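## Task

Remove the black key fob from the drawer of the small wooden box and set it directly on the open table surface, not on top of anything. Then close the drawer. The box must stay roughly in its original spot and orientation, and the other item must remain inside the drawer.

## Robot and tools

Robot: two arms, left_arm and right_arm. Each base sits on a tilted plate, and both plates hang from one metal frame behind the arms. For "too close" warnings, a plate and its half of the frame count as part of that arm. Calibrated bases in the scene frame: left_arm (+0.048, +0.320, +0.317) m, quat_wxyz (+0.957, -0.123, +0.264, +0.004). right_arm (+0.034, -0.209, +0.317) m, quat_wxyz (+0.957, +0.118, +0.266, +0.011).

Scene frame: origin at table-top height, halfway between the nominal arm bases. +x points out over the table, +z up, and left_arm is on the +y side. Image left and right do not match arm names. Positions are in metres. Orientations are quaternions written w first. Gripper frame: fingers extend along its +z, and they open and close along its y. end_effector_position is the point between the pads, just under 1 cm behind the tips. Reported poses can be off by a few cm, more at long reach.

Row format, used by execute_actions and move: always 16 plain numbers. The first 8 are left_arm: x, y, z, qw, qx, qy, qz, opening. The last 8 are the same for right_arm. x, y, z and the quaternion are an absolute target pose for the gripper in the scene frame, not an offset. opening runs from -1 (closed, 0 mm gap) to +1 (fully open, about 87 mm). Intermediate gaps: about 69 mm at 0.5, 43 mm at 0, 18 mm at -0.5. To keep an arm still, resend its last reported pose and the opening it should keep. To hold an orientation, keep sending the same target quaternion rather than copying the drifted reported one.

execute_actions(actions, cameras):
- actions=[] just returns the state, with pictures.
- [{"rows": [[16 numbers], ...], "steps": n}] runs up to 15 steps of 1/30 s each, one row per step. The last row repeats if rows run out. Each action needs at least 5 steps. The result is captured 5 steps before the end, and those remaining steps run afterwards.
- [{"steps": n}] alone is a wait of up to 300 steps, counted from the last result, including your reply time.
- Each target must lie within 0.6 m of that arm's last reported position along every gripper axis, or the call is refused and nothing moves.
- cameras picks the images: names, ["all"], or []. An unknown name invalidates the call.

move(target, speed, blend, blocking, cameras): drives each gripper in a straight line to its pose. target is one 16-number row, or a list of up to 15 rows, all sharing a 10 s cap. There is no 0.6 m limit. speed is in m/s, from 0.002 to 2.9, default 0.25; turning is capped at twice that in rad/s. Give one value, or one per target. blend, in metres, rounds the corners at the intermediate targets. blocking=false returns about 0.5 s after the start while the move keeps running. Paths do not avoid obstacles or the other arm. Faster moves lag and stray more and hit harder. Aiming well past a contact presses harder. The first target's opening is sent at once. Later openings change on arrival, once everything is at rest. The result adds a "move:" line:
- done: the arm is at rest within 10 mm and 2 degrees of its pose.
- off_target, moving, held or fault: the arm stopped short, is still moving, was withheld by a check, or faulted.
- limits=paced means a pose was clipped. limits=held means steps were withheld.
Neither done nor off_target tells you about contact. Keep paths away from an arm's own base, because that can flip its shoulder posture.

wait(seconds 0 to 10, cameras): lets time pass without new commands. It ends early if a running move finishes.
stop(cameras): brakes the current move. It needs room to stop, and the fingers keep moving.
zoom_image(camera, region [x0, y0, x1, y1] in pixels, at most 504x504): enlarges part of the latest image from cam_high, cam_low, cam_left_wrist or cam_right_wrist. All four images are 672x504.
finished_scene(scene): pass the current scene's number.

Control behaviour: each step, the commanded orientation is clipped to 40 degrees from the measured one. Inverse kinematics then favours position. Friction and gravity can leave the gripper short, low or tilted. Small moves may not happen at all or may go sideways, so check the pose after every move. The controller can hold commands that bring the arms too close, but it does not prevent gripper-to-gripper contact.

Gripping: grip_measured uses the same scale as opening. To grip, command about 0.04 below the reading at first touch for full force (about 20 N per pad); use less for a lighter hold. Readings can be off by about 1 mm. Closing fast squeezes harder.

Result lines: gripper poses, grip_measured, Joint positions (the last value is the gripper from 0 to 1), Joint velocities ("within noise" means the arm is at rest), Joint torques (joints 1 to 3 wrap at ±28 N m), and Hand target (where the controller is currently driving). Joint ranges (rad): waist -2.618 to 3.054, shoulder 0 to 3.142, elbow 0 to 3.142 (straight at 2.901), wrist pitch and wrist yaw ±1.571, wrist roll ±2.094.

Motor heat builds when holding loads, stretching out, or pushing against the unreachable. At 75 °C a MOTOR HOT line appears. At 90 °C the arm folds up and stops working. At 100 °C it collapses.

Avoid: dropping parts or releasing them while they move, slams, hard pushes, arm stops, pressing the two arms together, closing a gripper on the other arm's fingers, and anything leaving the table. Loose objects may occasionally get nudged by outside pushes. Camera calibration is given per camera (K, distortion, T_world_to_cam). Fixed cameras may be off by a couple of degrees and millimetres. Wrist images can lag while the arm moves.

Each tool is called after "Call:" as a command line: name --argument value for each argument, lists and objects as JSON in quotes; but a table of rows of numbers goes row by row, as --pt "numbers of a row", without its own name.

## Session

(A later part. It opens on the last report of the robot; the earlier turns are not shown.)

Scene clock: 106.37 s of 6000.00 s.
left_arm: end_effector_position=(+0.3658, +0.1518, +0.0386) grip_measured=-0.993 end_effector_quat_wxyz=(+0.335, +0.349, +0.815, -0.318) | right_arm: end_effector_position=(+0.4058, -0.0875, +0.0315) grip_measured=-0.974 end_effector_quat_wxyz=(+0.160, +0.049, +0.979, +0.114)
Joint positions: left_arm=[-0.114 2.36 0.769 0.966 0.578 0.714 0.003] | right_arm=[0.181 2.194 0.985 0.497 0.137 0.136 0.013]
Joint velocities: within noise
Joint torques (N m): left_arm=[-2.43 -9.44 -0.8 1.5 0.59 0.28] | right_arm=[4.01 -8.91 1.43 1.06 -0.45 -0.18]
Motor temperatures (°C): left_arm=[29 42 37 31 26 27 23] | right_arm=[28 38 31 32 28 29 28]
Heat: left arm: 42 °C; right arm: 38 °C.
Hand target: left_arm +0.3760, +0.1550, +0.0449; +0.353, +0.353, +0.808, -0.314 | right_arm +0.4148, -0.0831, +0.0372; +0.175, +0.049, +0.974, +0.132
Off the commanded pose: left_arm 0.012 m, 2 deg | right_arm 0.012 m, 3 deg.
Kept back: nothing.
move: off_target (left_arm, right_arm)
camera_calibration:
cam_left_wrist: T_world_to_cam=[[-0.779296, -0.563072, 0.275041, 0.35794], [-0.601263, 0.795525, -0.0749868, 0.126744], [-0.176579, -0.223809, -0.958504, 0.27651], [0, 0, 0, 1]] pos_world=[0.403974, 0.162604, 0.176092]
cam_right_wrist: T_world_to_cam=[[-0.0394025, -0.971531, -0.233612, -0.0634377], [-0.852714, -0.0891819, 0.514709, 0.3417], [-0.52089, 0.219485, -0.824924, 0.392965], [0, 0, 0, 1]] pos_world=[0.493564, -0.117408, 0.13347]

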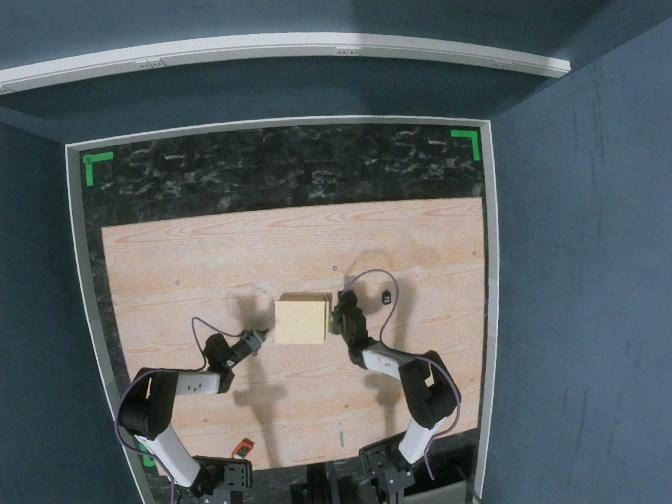

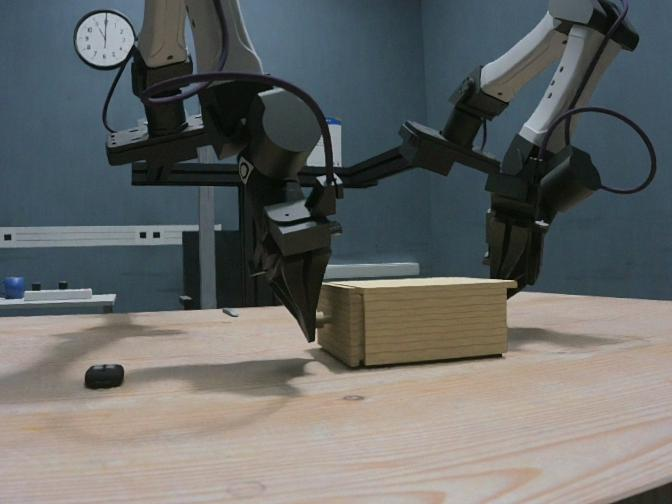

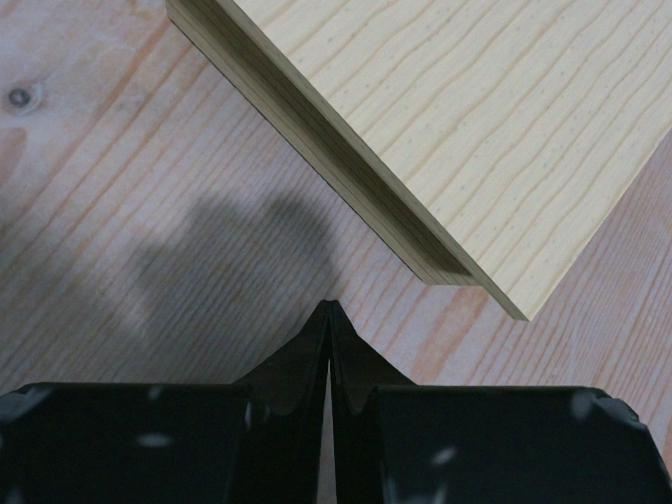

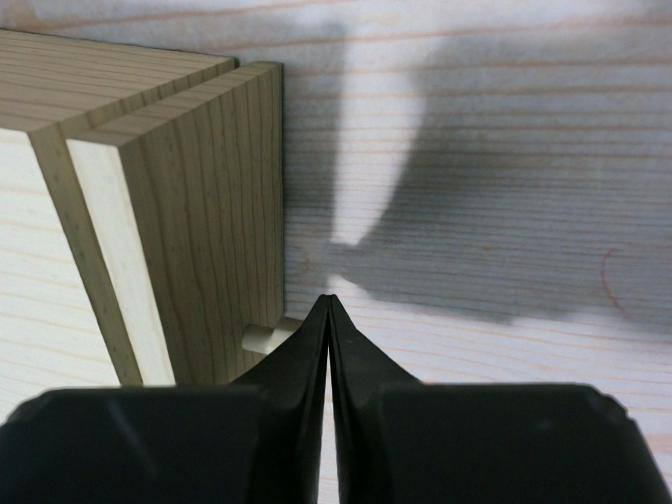

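Call:
move --pt "0.408 0.128 0.042 0.35261 0.35261 0.80789 -0.31409 -1 0.415 -0.080 0.037 0.17549 0.04969 0.97427 0.13251 -1" --pt "0.408 0.088 0.042 0.35261 0.35261 0.80789 -0.31409 -1 0.415 -0.070 0.037 0.17549 0.04969 0.97427 0.13251 -1" --speed '[0.1, 0.05]' --blend 0.005

Call:
zoom_image --camera "cam_low" --region '[270, 220, 590, 400]'

Call:
zoom_image --camera "cam_high" --region '[260, 270, 380, 360]'

Scene clock: 108.70 s of 6000.00 s.
left_arm: end_effector_position=(+0.4177, +0.1108, +0.0378) grip_measured=-0.993 end_effector_quat_wxyz=(+0.352, +0.345, +0.822, -0.284) | right_arm: end_effector_position=(+0.4058, -0.0877, +0.0316) grip_measured=-0.974 end_effector_quat_wxyz=(+0.160, +0.049, +0.980, +0.110)
Joint positions: left_arm=[-0.24 2.389 0.948 0.907 0.417 0.632 0.003] | right_arm=[0.184 2.194 0.985 0.497 0.147 0.138 0.013]
Joint velocities: within noise
Joint torques (N m): left_arm=[-7.38 -6.98 1.47 1.57 0.75 0.01] | right_arm=[6.74 -7.58 2.91 1.05 -0.35 0.03]
Motor temperatures (°C): left_arm=[29 43 37 31 26 27 23] | right_arm=[28 38 31 32 28 29 28]
Heat: left arm: 43 °C; right arm: 38 °C.
Hand target: left_arm +0.4074, +0.0890, +0.0426; +0.352, +0.353, +0.808, -0.314 | right_arm +0.4144, -0.0703, +0.0376; +0.175, +0.050, +0.974, +0.133
Off the commanded pose: left_arm 0.025 m, 4 deg | right_arm 0.021 m, 3 deg.
Kept back: nothing.
move: off_target (left_arm, right_arm)
camera_calibration:
cam_left_wrist: T_world_to_cam=[[-0.764548, -0.607669, 0.21495, 0.376611], [-0.632388, 0.771683, -0.0677512, 0.205808], [-0.124703, -0.187731, -0.974272, 0.250666], [0, 0, 0, 1]] pos_world=[0.449347, 0.117094, 0.177208]
cam_right_wrist: T_world_to_cam=[[-0.0413462, -0.973054, -0.226841, -0.0631946], [-0.853097, -0.0838042, 0.514979, 0.342231], [-0.520112, 0.21481, -0.826644, 0.392467], [0, 0, 0, 1]] pos_world=[0.49347, -0.117117, 0.133854]

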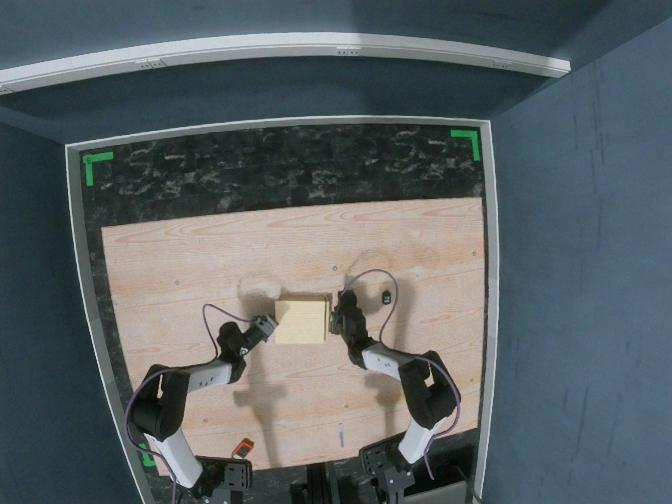

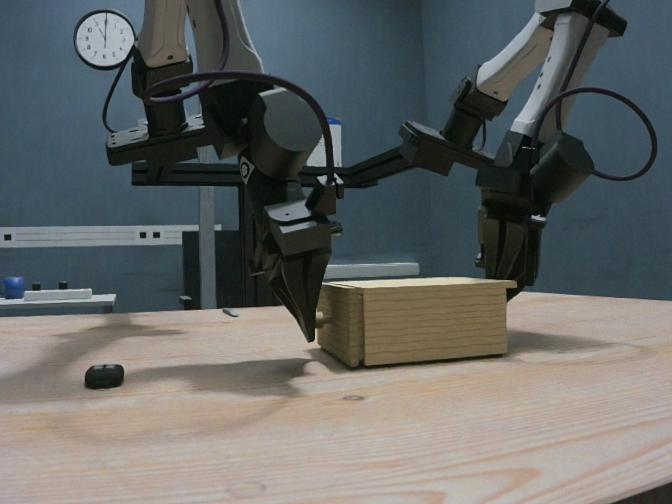

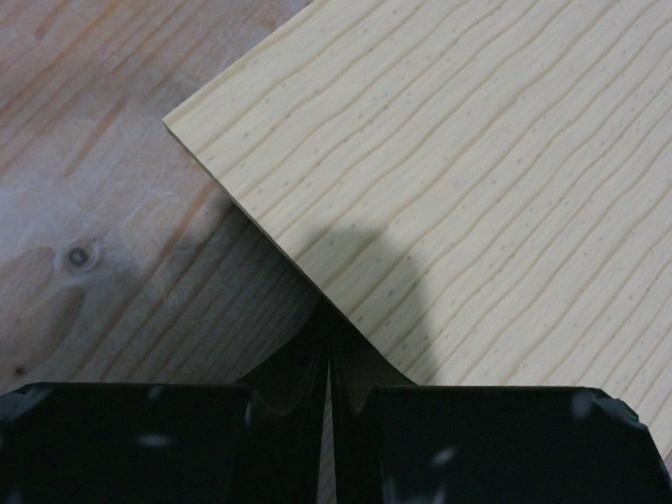

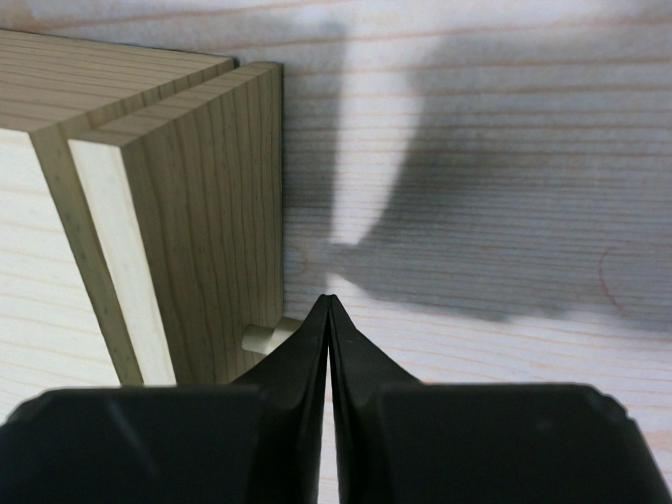

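Scaled by 1.575 from the camera's 672x504 image, which has a finer 960x720 frame.

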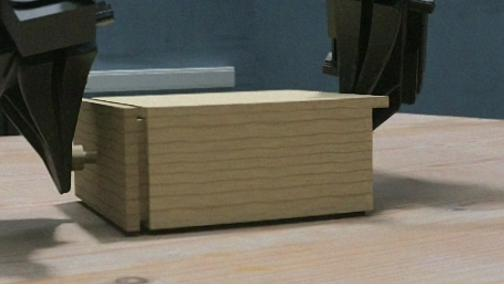

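Scaled by 4.200 from the camera's 672x504 image, which has a finer 960x720 frame.

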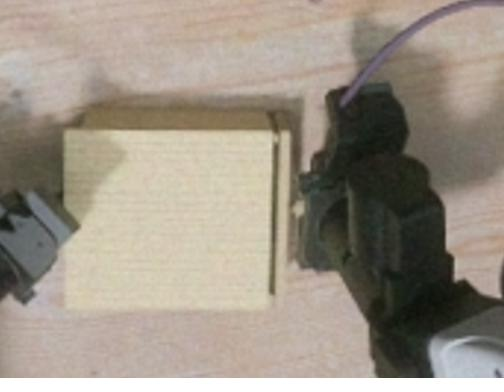

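Call:
move --target '[0.392, 0.068, 0.042, 0.35261, 0.35261, 0.80789, -0.31409, -1, 0.415, -0.054, 0.038, 0.17549, 0.04969, 0.97427, 0.13251, -1]' --speed 0.04

Call:
zoom_image --camera "cam_low" --region '[270, 220, 590, 400]'

Call:
zoom_image --camera "cam_high" --region '[260, 270, 380, 360]'

Scene clock: 109.87 s of 6000.00 s.
left_arm: end_effector_position=(+0.4224, +0.1069, +0.0365) grip_measured=-0.993 end_effector_quat_wxyz=(+0.369, +0.335, +0.830, -0.251) | right_arm: end_effector_position=(+0.4051, -0.0904, +0.0321) grip_measured=-0.974 end_effector_quat_wxyz=(+0.162, +0.055, +0.982, +0.081)
Joint positions: left_arm=[-0.275 2.418 0.938 1.005 0.324 0.606 0.003] | right_arm=[0.205 2.194 0.985 0.493 0.223 0.153 0.013]
Joint velocities: within noise
Joint torques (N m): left_arm=[-9.33 -6.3 0.18 1.38 1.12 0.01] | right_arm=[8.62 -6.79 4.31 1.01 -0.76 0.13]
Motor temperatures (°C): left_arm=[29 43 37 31 26 27 23] | right_arm=[28 38 31 32 28 29 28]
Heat: left arm: 43 °C; right arm: 38 °C.
Hand target: left_arm +0.3910, +0.0714, +0.0433; +0.352, +0.352, +0.809, -0.313 | right_arm +0.4133, -0.0553, +0.0402; +0.174, +0.049, +0.975, +0.132
Off the commanded pose: left_arm 0.050 m, 8 deg | right_arm 0.038 m, 6 deg.
Kept back: nothing.
move: off_target (left_arm, right_arm)
camera_calibration:
cam_left_wrist: T_world_to_cam=[[-0.73668, -0.657159, 0.159516, 0.37366], [-0.671807, 0.738166, -0.0615279, 0.231798], [-0.0773158, -0.15249, -0.985276, 0.225795], [0, 0, 0, 1]] pos_world=[0.448449, 0.10888, 0.177127]
cam_right_wrist: T_world_to_cam=[[-0.0613714, -0.983317, -0.171235, -0.0603795], [-0.85381, -0.0371351, 0.519259, 0.345507], [-0.516955, 0.178069, -0.837286, 0.388853], [0, 0, 0, 1]] pos_world=[0.492311, -0.115785, 0.135835]

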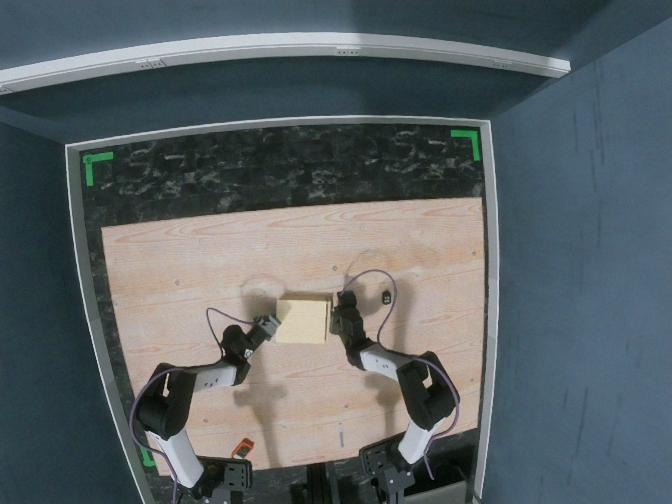

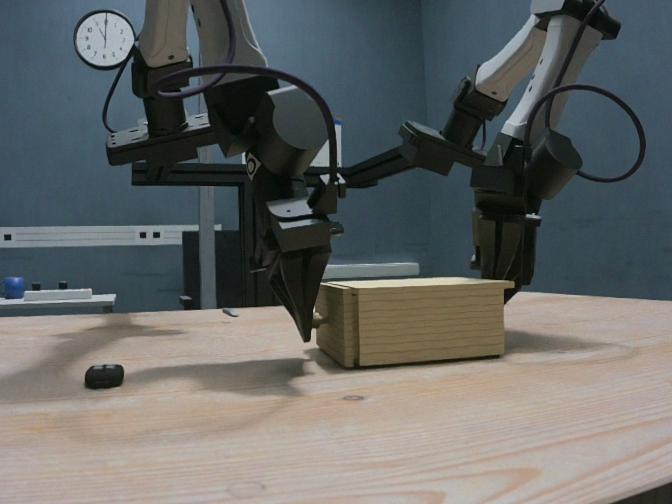

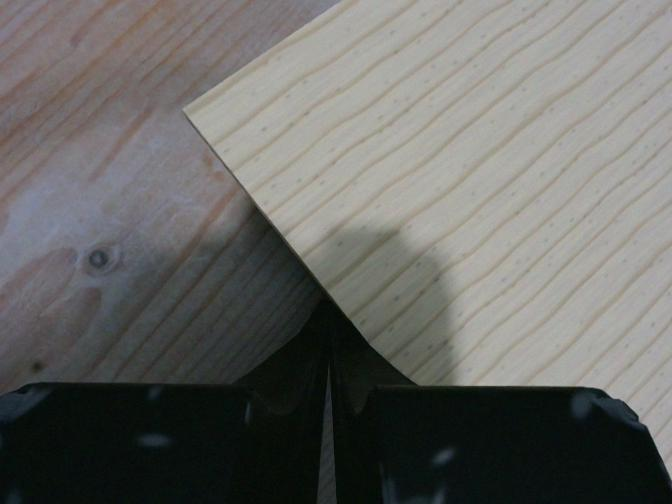

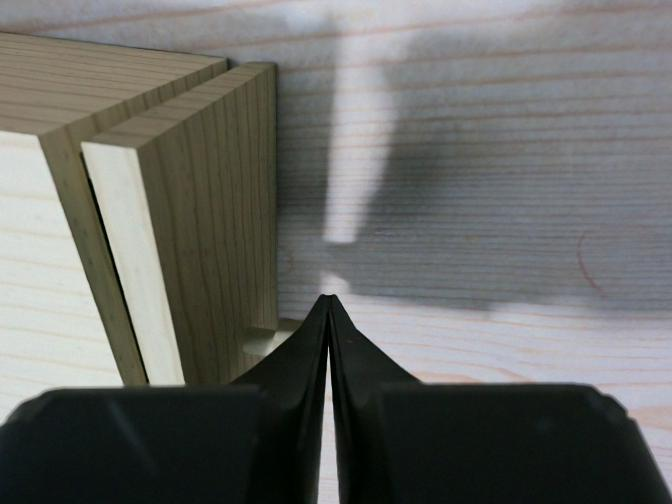

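Scaled by 1.575 from the camera's 672x504 image, which has a finer 960x720 frame.

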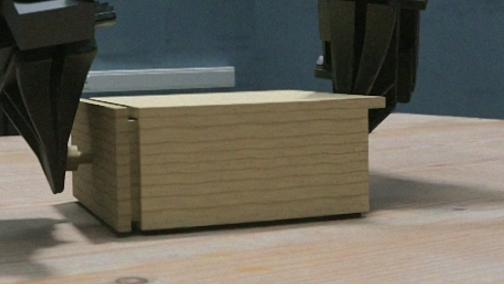

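Scaled by 4.200 from the camera's 672x504 image, which has a finer 960x720 frame.

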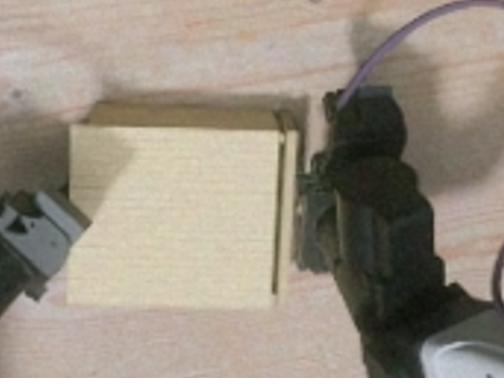

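Call:
move --pt "0.395 0.100 0.043 0.35261 0.35261 0.80789 -0.31409 -1 0.415 -0.075 0.038 0.17549 0.04969 0.97427 0.13251 -1" --pt "0.388 0.128 0.043 0.35261 0.35261 0.80789 -0.31409 -1 0.415 -0.075 0.038 0.17549 0.04969 0.97427 0.13251 -1" --pt "0.375 0.125 0.042 0.35261 0.35261 0.80789 -0.31409 -1 0.415 -0.075 0.038 0.17549 0.04969 0.97427 0.13251 -1" --pt "0.372 0.080 0.042 0.35261 0.35261 0.80789 -0.31409 -1 0.415 -0.060 0.038 0.17549 0.04969 0.97427 0.13251 -1" --speed '[0.08, 0.1, 0.1, 0.05]' --blend 0.004

Call:
zoom_image --camera "cam_low" --region '[270, 220, 590, 400]'

Call:
zoom_image --camera "cam_high" --region '[260, 270, 380, 360]'

Scene clock: 112.87 s of 6000.00 s.
left_arm: end_effector_position=(+0.3808, +0.1102, +0.0330) grip_measured=-0.993 end_effector_quat_wxyz=(+0.345, +0.342, +0.831, -0.272) | right_arm: end_effector_position=(+0.4050, -0.0923, +0.0310) grip_measured=-0.974 end_effector_quat_wxyz=(+0.161, +0.053, +0.982, +0.086)
Joint positions: left_arm=[-0.267 2.438 0.839 1.064 0.361 0.612 0.003] | right_arm=[0.195 2.194 0.985 0.492 0.204 0.145 0.013]
Joint velocities: within noise
Joint torques (N m): left_arm=[-8.25 -6.31 1.1 1.63 0.99 0.05] | right_arm=[8.1 -7.35 3.66 1.04 -0.72 0.13]
Motor temperatures (°C): left_arm=[29 43 37 31 26 27 23] | right_arm=[28 38 31 32 28 29 28]
Heat: left arm: 43 °C; right arm: 38 °C.
Hand target: left_arm +0.3710, +0.0816, +0.0429; +0.352, +0.353, +0.808, -0.314 | right_arm +0.4137, -0.0611, +0.0396; +0.174, +0.049, +0.975, +0.132
Off the commanded pose: left_arm 0.033 m, 6 deg | right_arm 0.035 m, 6 deg.
Kept back: nothing.
move: off_target (left_arm, right_arm)
camera_calibration:
cam_left_wrist: T_world_to_cam=[[-0.751978, -0.626012, 0.206492, 0.346561], [-0.64573, 0.762527, -0.0398268, 0.187766], [-0.132524, -0.163287, -0.977637, 0.241679], [0, 0, 0, 1]] pos_world=[0.413881, 0.113238, 0.17219]
cam_right_wrist: T_world_to_cam=[[-0.0570325, -0.981842, -0.180924, -0.0637253], [-0.852488, -0.0464269, 0.52068, 0.344481], [-0.519626, 0.183931, -0.834361, 0.389828], [0, 0, 0, 1]] pos_world=[0.492596, -0.118276, 0.134363]

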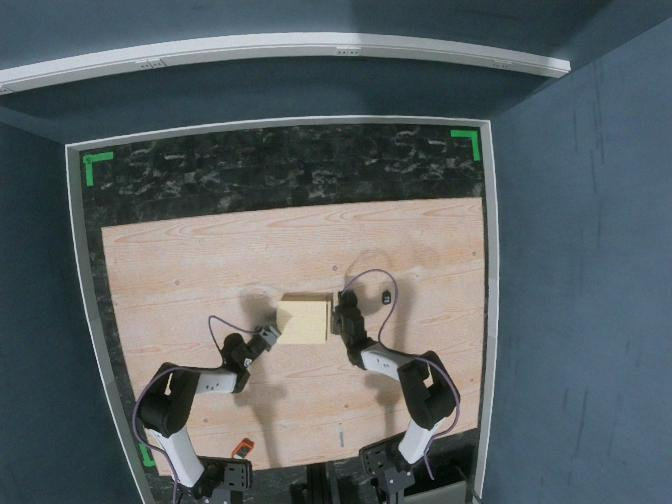

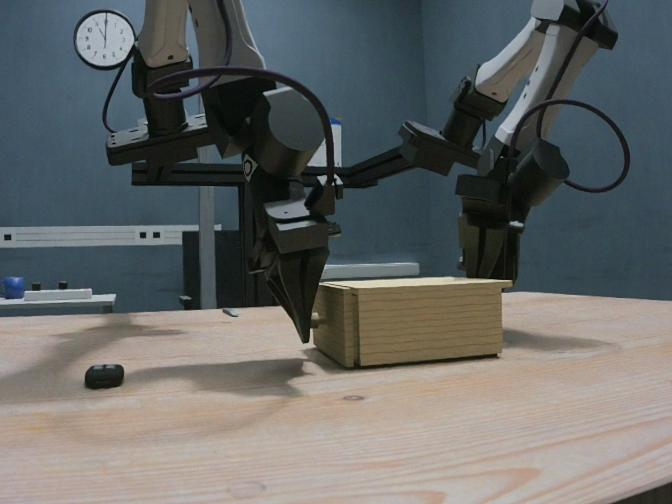

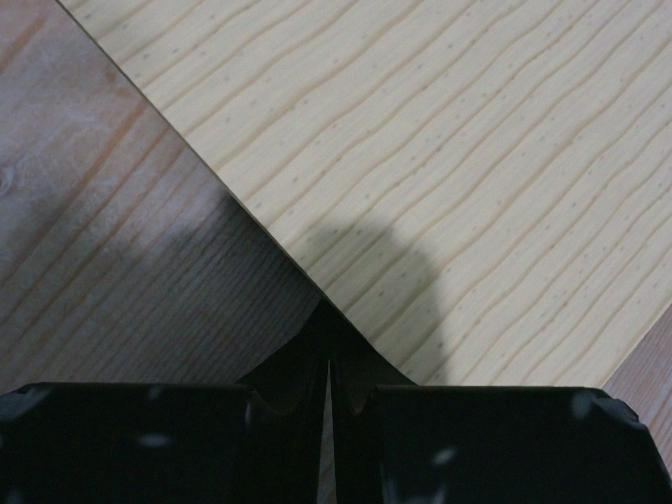

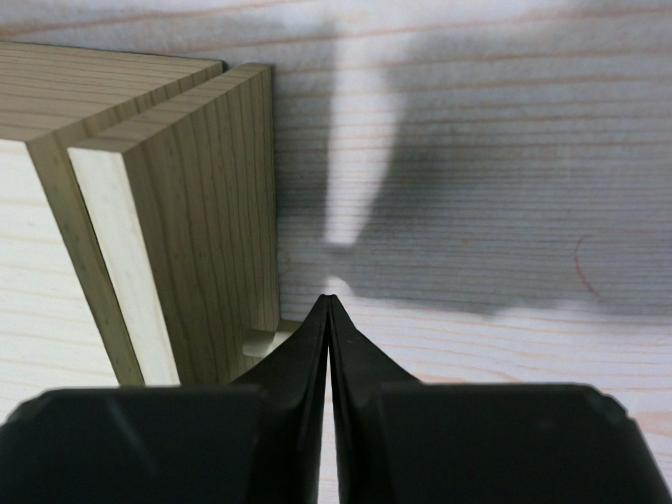

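Scaled by 1.575 from the camera's 672x504 image, which has a finer 960x720 frame.

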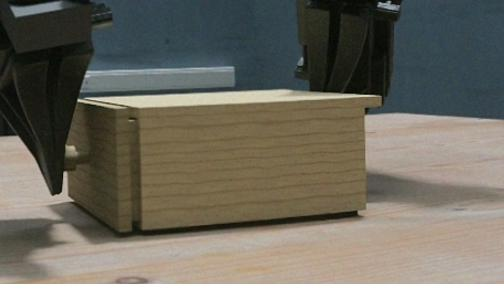

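Scaled by 4.200 from the camera's 672x504 image, which has a finer 960x720 frame.

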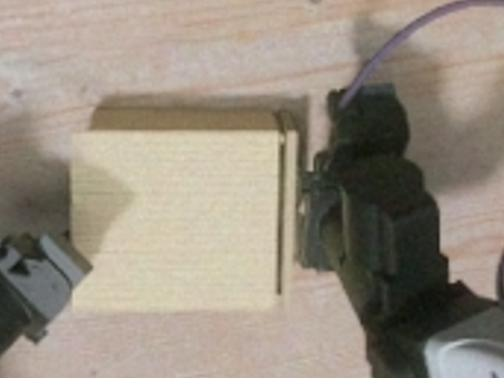

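Call:
zoom_image --camera "cam_low" --region '[305, 265, 395, 375]'

Call:
zoom_image --camera "cam_right_wrist" --region '[20, 50, 290, 390]'

Scaled by 4.582 from the camera's 672x504 image, which has a finer 960x720 frame.

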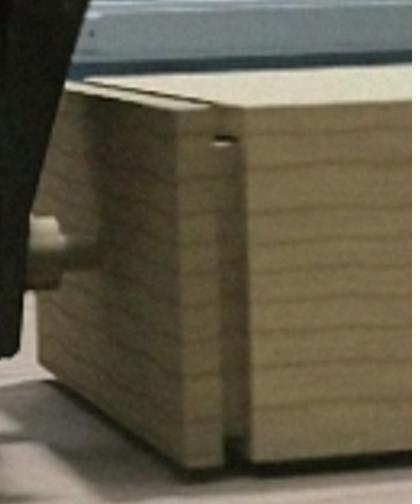

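Scaled by 1.482 from the camera's 672x504 image, which has a finer 960x720 frame.

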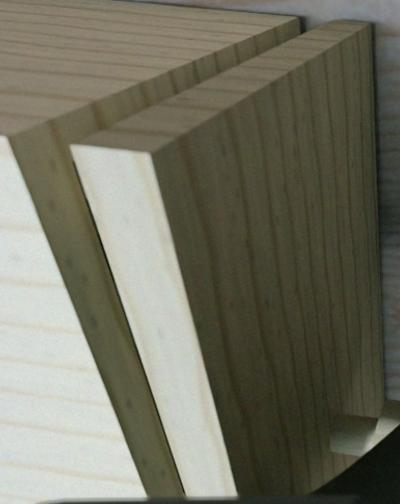

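Call:
move --target '[0.366, 0.062, 0.042, 0.35261, 0.35261, 0.80789, -0.31409, -1, 0.415, -0.042, 0.038, 0.17549, 0.04969, 0.97427, 0.13251, -1]' --speed 0.04

Call:
zoom_image --camera "cam_low" --region '[270, 220, 590, 400]'

Call:
zoom_image --camera "cam_high" --region '[260, 270, 380, 360]'

Scene clock: 114.37 s of 6000.00 s.
left_arm: end_effector_position=(+0.3811, +0.1036, +0.0307) grip_measured=-0.993 end_effector_quat_wxyz=(+0.348, +0.335, +0.839, -0.252) | right_arm: end_effector_position=(+0.4086, -0.0927, +0.0326) grip_measured=-0.974 end_effector_quat_wxyz=(+0.166, +0.054, +0.983, +0.055)
Joint positions: left_arm=[-0.304 2.463 0.846 1.106 0.286 0.587 0.003] | right_arm=[0.223 2.197 1.001 0.479 0.287 0.154 0.013]
Joint velocities: within noise
Joint torques (N m): left_arm=[-9.61 -6.02 1.36 1.55 1.19 0.03] | right_arm=[9.83 -6.42 4.23 1.01 -1.11 0.36]
Motor temperatures (°C): left_arm=[29 43 37 31 26 27 23] | right_arm=[28 38 31 32 28 29 28]
Heat: left arm: 43 °C; right arm: 38 °C.
Hand target: left_arm +0.3643, +0.0653, +0.0435; +0.351, +0.353, +0.809, -0.313 | right_arm +0.4123, -0.0446, +0.0420; +0.173, +0.048, +0.975, +0.131
Off the commanded pose: left_arm 0.046 m, 8 deg | right_arm 0.051 m, 9 deg.
Kept back: nothing.
move: off_target (left_arm, right_arm)
camera_calibration:
cam_left_wrist: T_world_to_cam=[[-0.733315, -0.655766, 0.179502, 0.339961], [-0.669413, 0.742566, -0.0219518, 0.203458], [-0.118897, -0.136259, -0.983513, 0.230506], [0, 0, 0, 1]] pos_world=[0.412902, 0.103262, 0.170147]
cam_right_wrist: T_world_to_cam=[[-0.0679376, -0.990285, -0.121324, -0.061817], [-0.856369, -0.00450912, 0.516345, 0.352298], [-0.511876, 0.138977, -0.847743, 0.38611], [0, 0, 0, 1]] pos_world=[0.495138, -0.113288, 0.137914]

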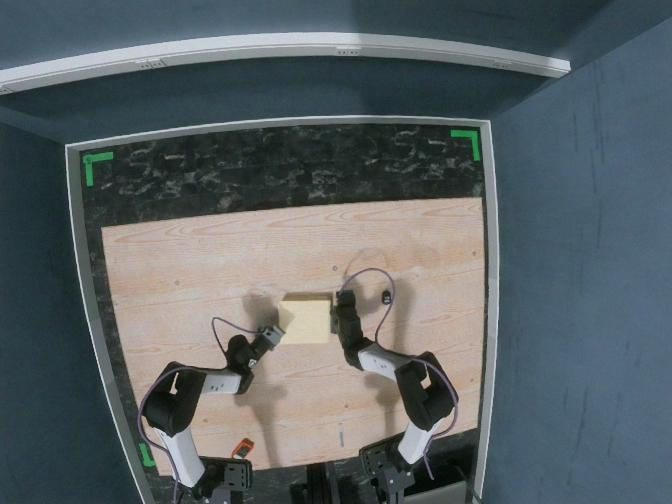

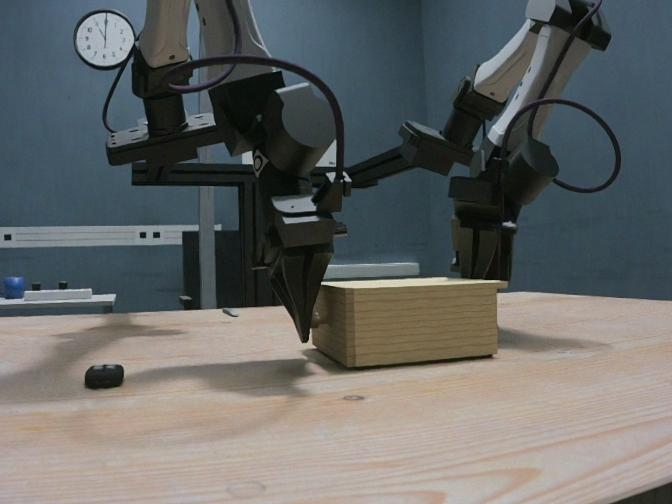

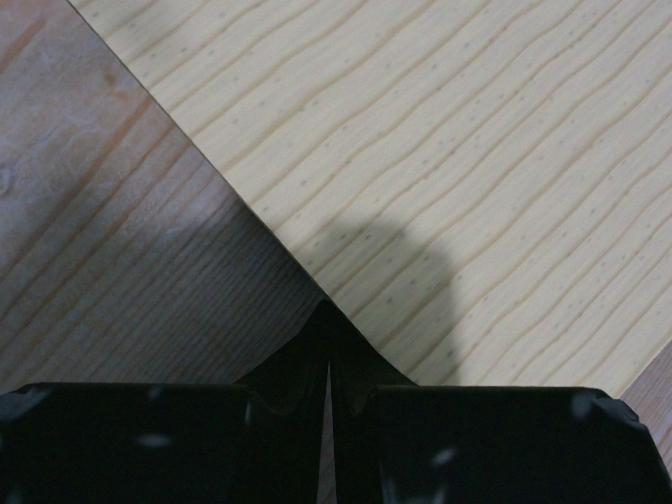

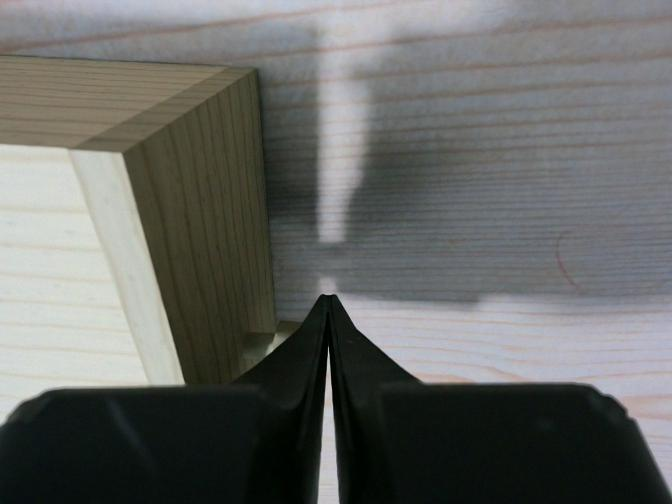

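Scaled by 1.575 from the camera's 672x504 image, which has a finer 960x720 frame.

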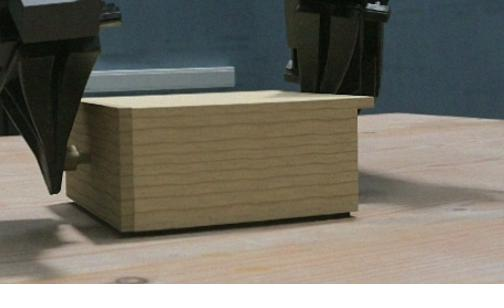

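Scaled by 4.200 from the camera's 672x504 image, which has a finer 960x720 frame.

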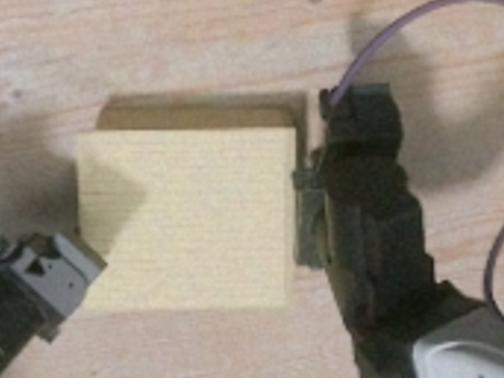

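Call:
move --pt "0.376 0.100 0.038 0.35261 0.35261 0.80789 -0.31409 -1 0.412 -0.090 0.037 0.17549 0.04969 0.97427 0.13251 -1" --pt "0.376 0.150 0.045 0.35261 0.35261 0.80789 -0.31409 -1 0.412 -0.130 0.045 0.17549 0.04969 0.97427 0.13251 -1" --pt "0.36 0.190 0.12 0.35261 0.35261 0.80789 -0.31409 -1 0.40 -0.150 0.13 0.17549 0.04969 0.97427 0.13251 -1" --speed '[0.06, 0.1, 0.2]' --blend '[0, 0.02, 0]'

Call:
zoom_image --camera "cam_low" --region '[270, 220, 590, 400]'

Call:
zoom_image --camera "cam_high" --region '[260, 270, 400, 360]'

Scene clock: 117.13 s of 6000.00 s.
left_arm: end_effector_position=(+0.3580, +0.1878, +0.1162) grip_measured=-0.993 end_effector_quat_wxyz=(+0.348, +0.350, +0.812, -0.313) | right_arm: end_effector_position=(+0.3946, -0.1488, +0.1217) grip_measured=-0.974 end_effector_quat_wxyz=(+0.164, +0.053, +0.976, +0.129)
Joint positions: left_arm=[-0.069 1.977 0.51 0.852 0.616 0.746 0.003] | right_arm=[0.073 1.743 0.748 0.302 0.026 0.077 0.013]
Joint velocities: within noise
Joint torques (N m): left_arm=[-1.59 -8.51 -0.13 1.21 0.6 0.26] | right_arm=[2.73 -9.39 2.52 0.75 -0.19 -0.25]
Motor temperatures (°C): left_arm=[29 43 37 31 26 27 23] | right_arm=[28 38 30 32 28 29 28]
Heat: left arm: 43 °C; right arm: 38 °C.
Hand target: left_arm +0.3601, +0.1899, +0.1200; +0.353, +0.353, +0.808, -0.314 | right_arm +0.4000, -0.1500, +0.1298; +0.176, +0.050, +0.974, +0.132
Off the commanded pose: left_arm 0.005 m, 1 deg | right_arm 0.010 m, 1 deg.
Kept back: nothing.
move: done
camera_calibration:
cam_left_wrist: T_world_to_cam=[[-0.782697, -0.567841, 0.254838, 0.355265], [-0.604307, 0.791335, -0.0927512, 0.103149], [-0.148994, -0.226597, -0.962525, 0.3486], [0, 0, 0, 1]] pos_world=[0.392337, 0.1991, 0.254568]
cam_right_wrist: T_world_to_cam=[[-0.0404446, -0.963524, -0.264547, -0.0969371], [-0.858557, -0.101925, 0.502485, 0.282069], [-0.51112, 0.247452, -0.823118, 0.475125], [0, 0, 0, 1]] pos_world=[0.481098, -0.182222, 0.223704]

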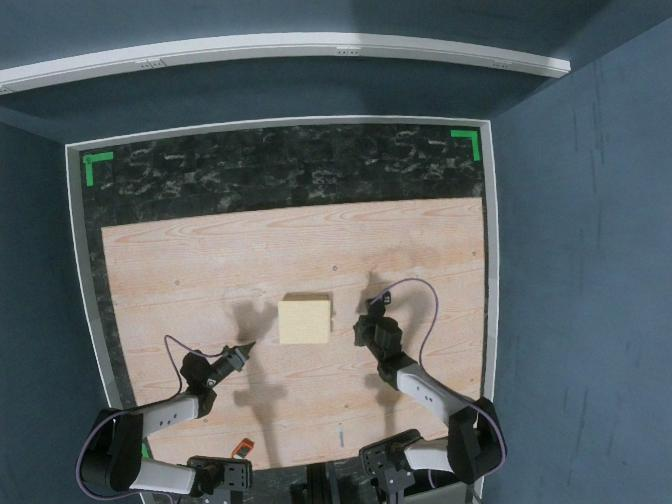

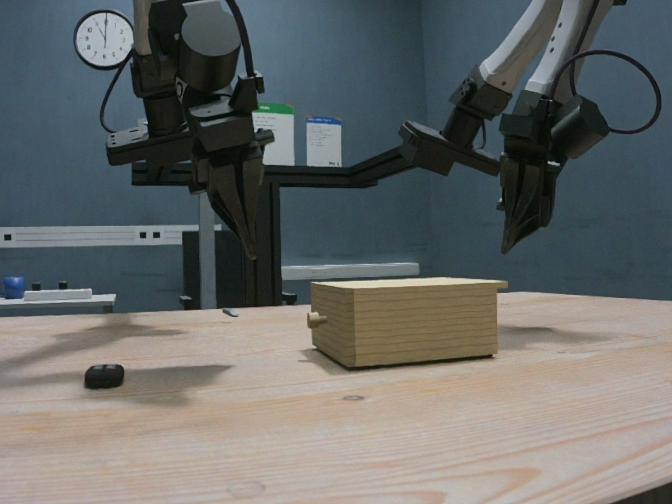

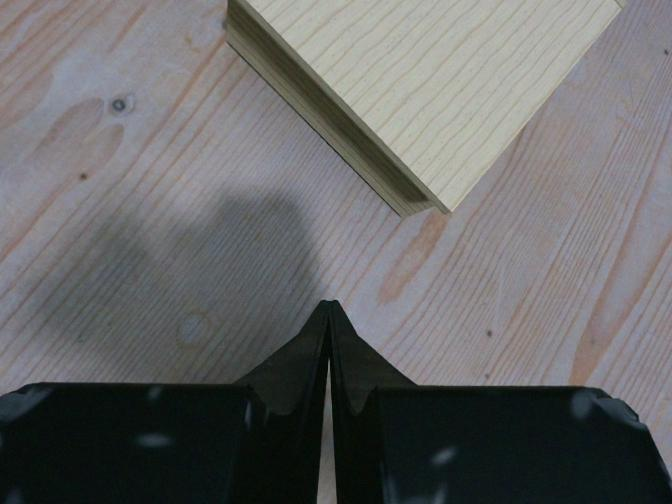

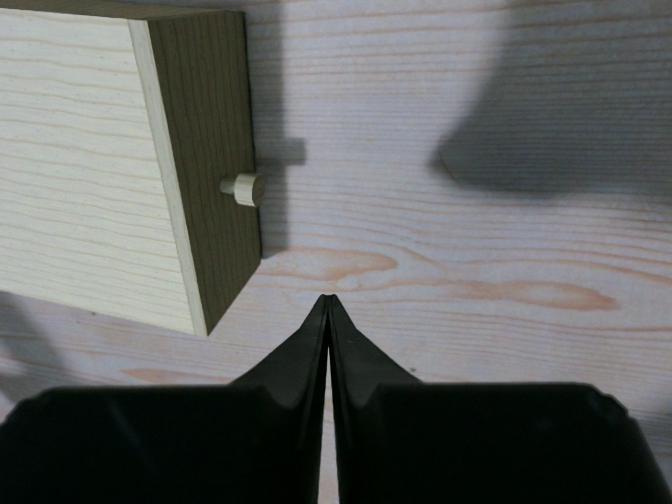

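Scaled by 1.575 from the camera's 672x504 image, which has a finer 960x720 frame.

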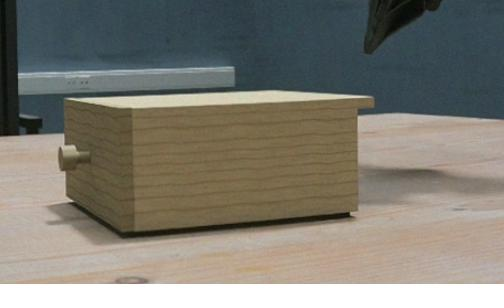

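Scaled by 3.600 from the camera's 672x504 image, which has a finer 960x720 frame.

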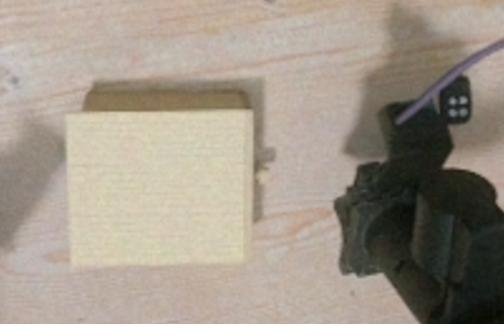

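Call:
finished_scene --scene 1

The scene is finished: the task was done.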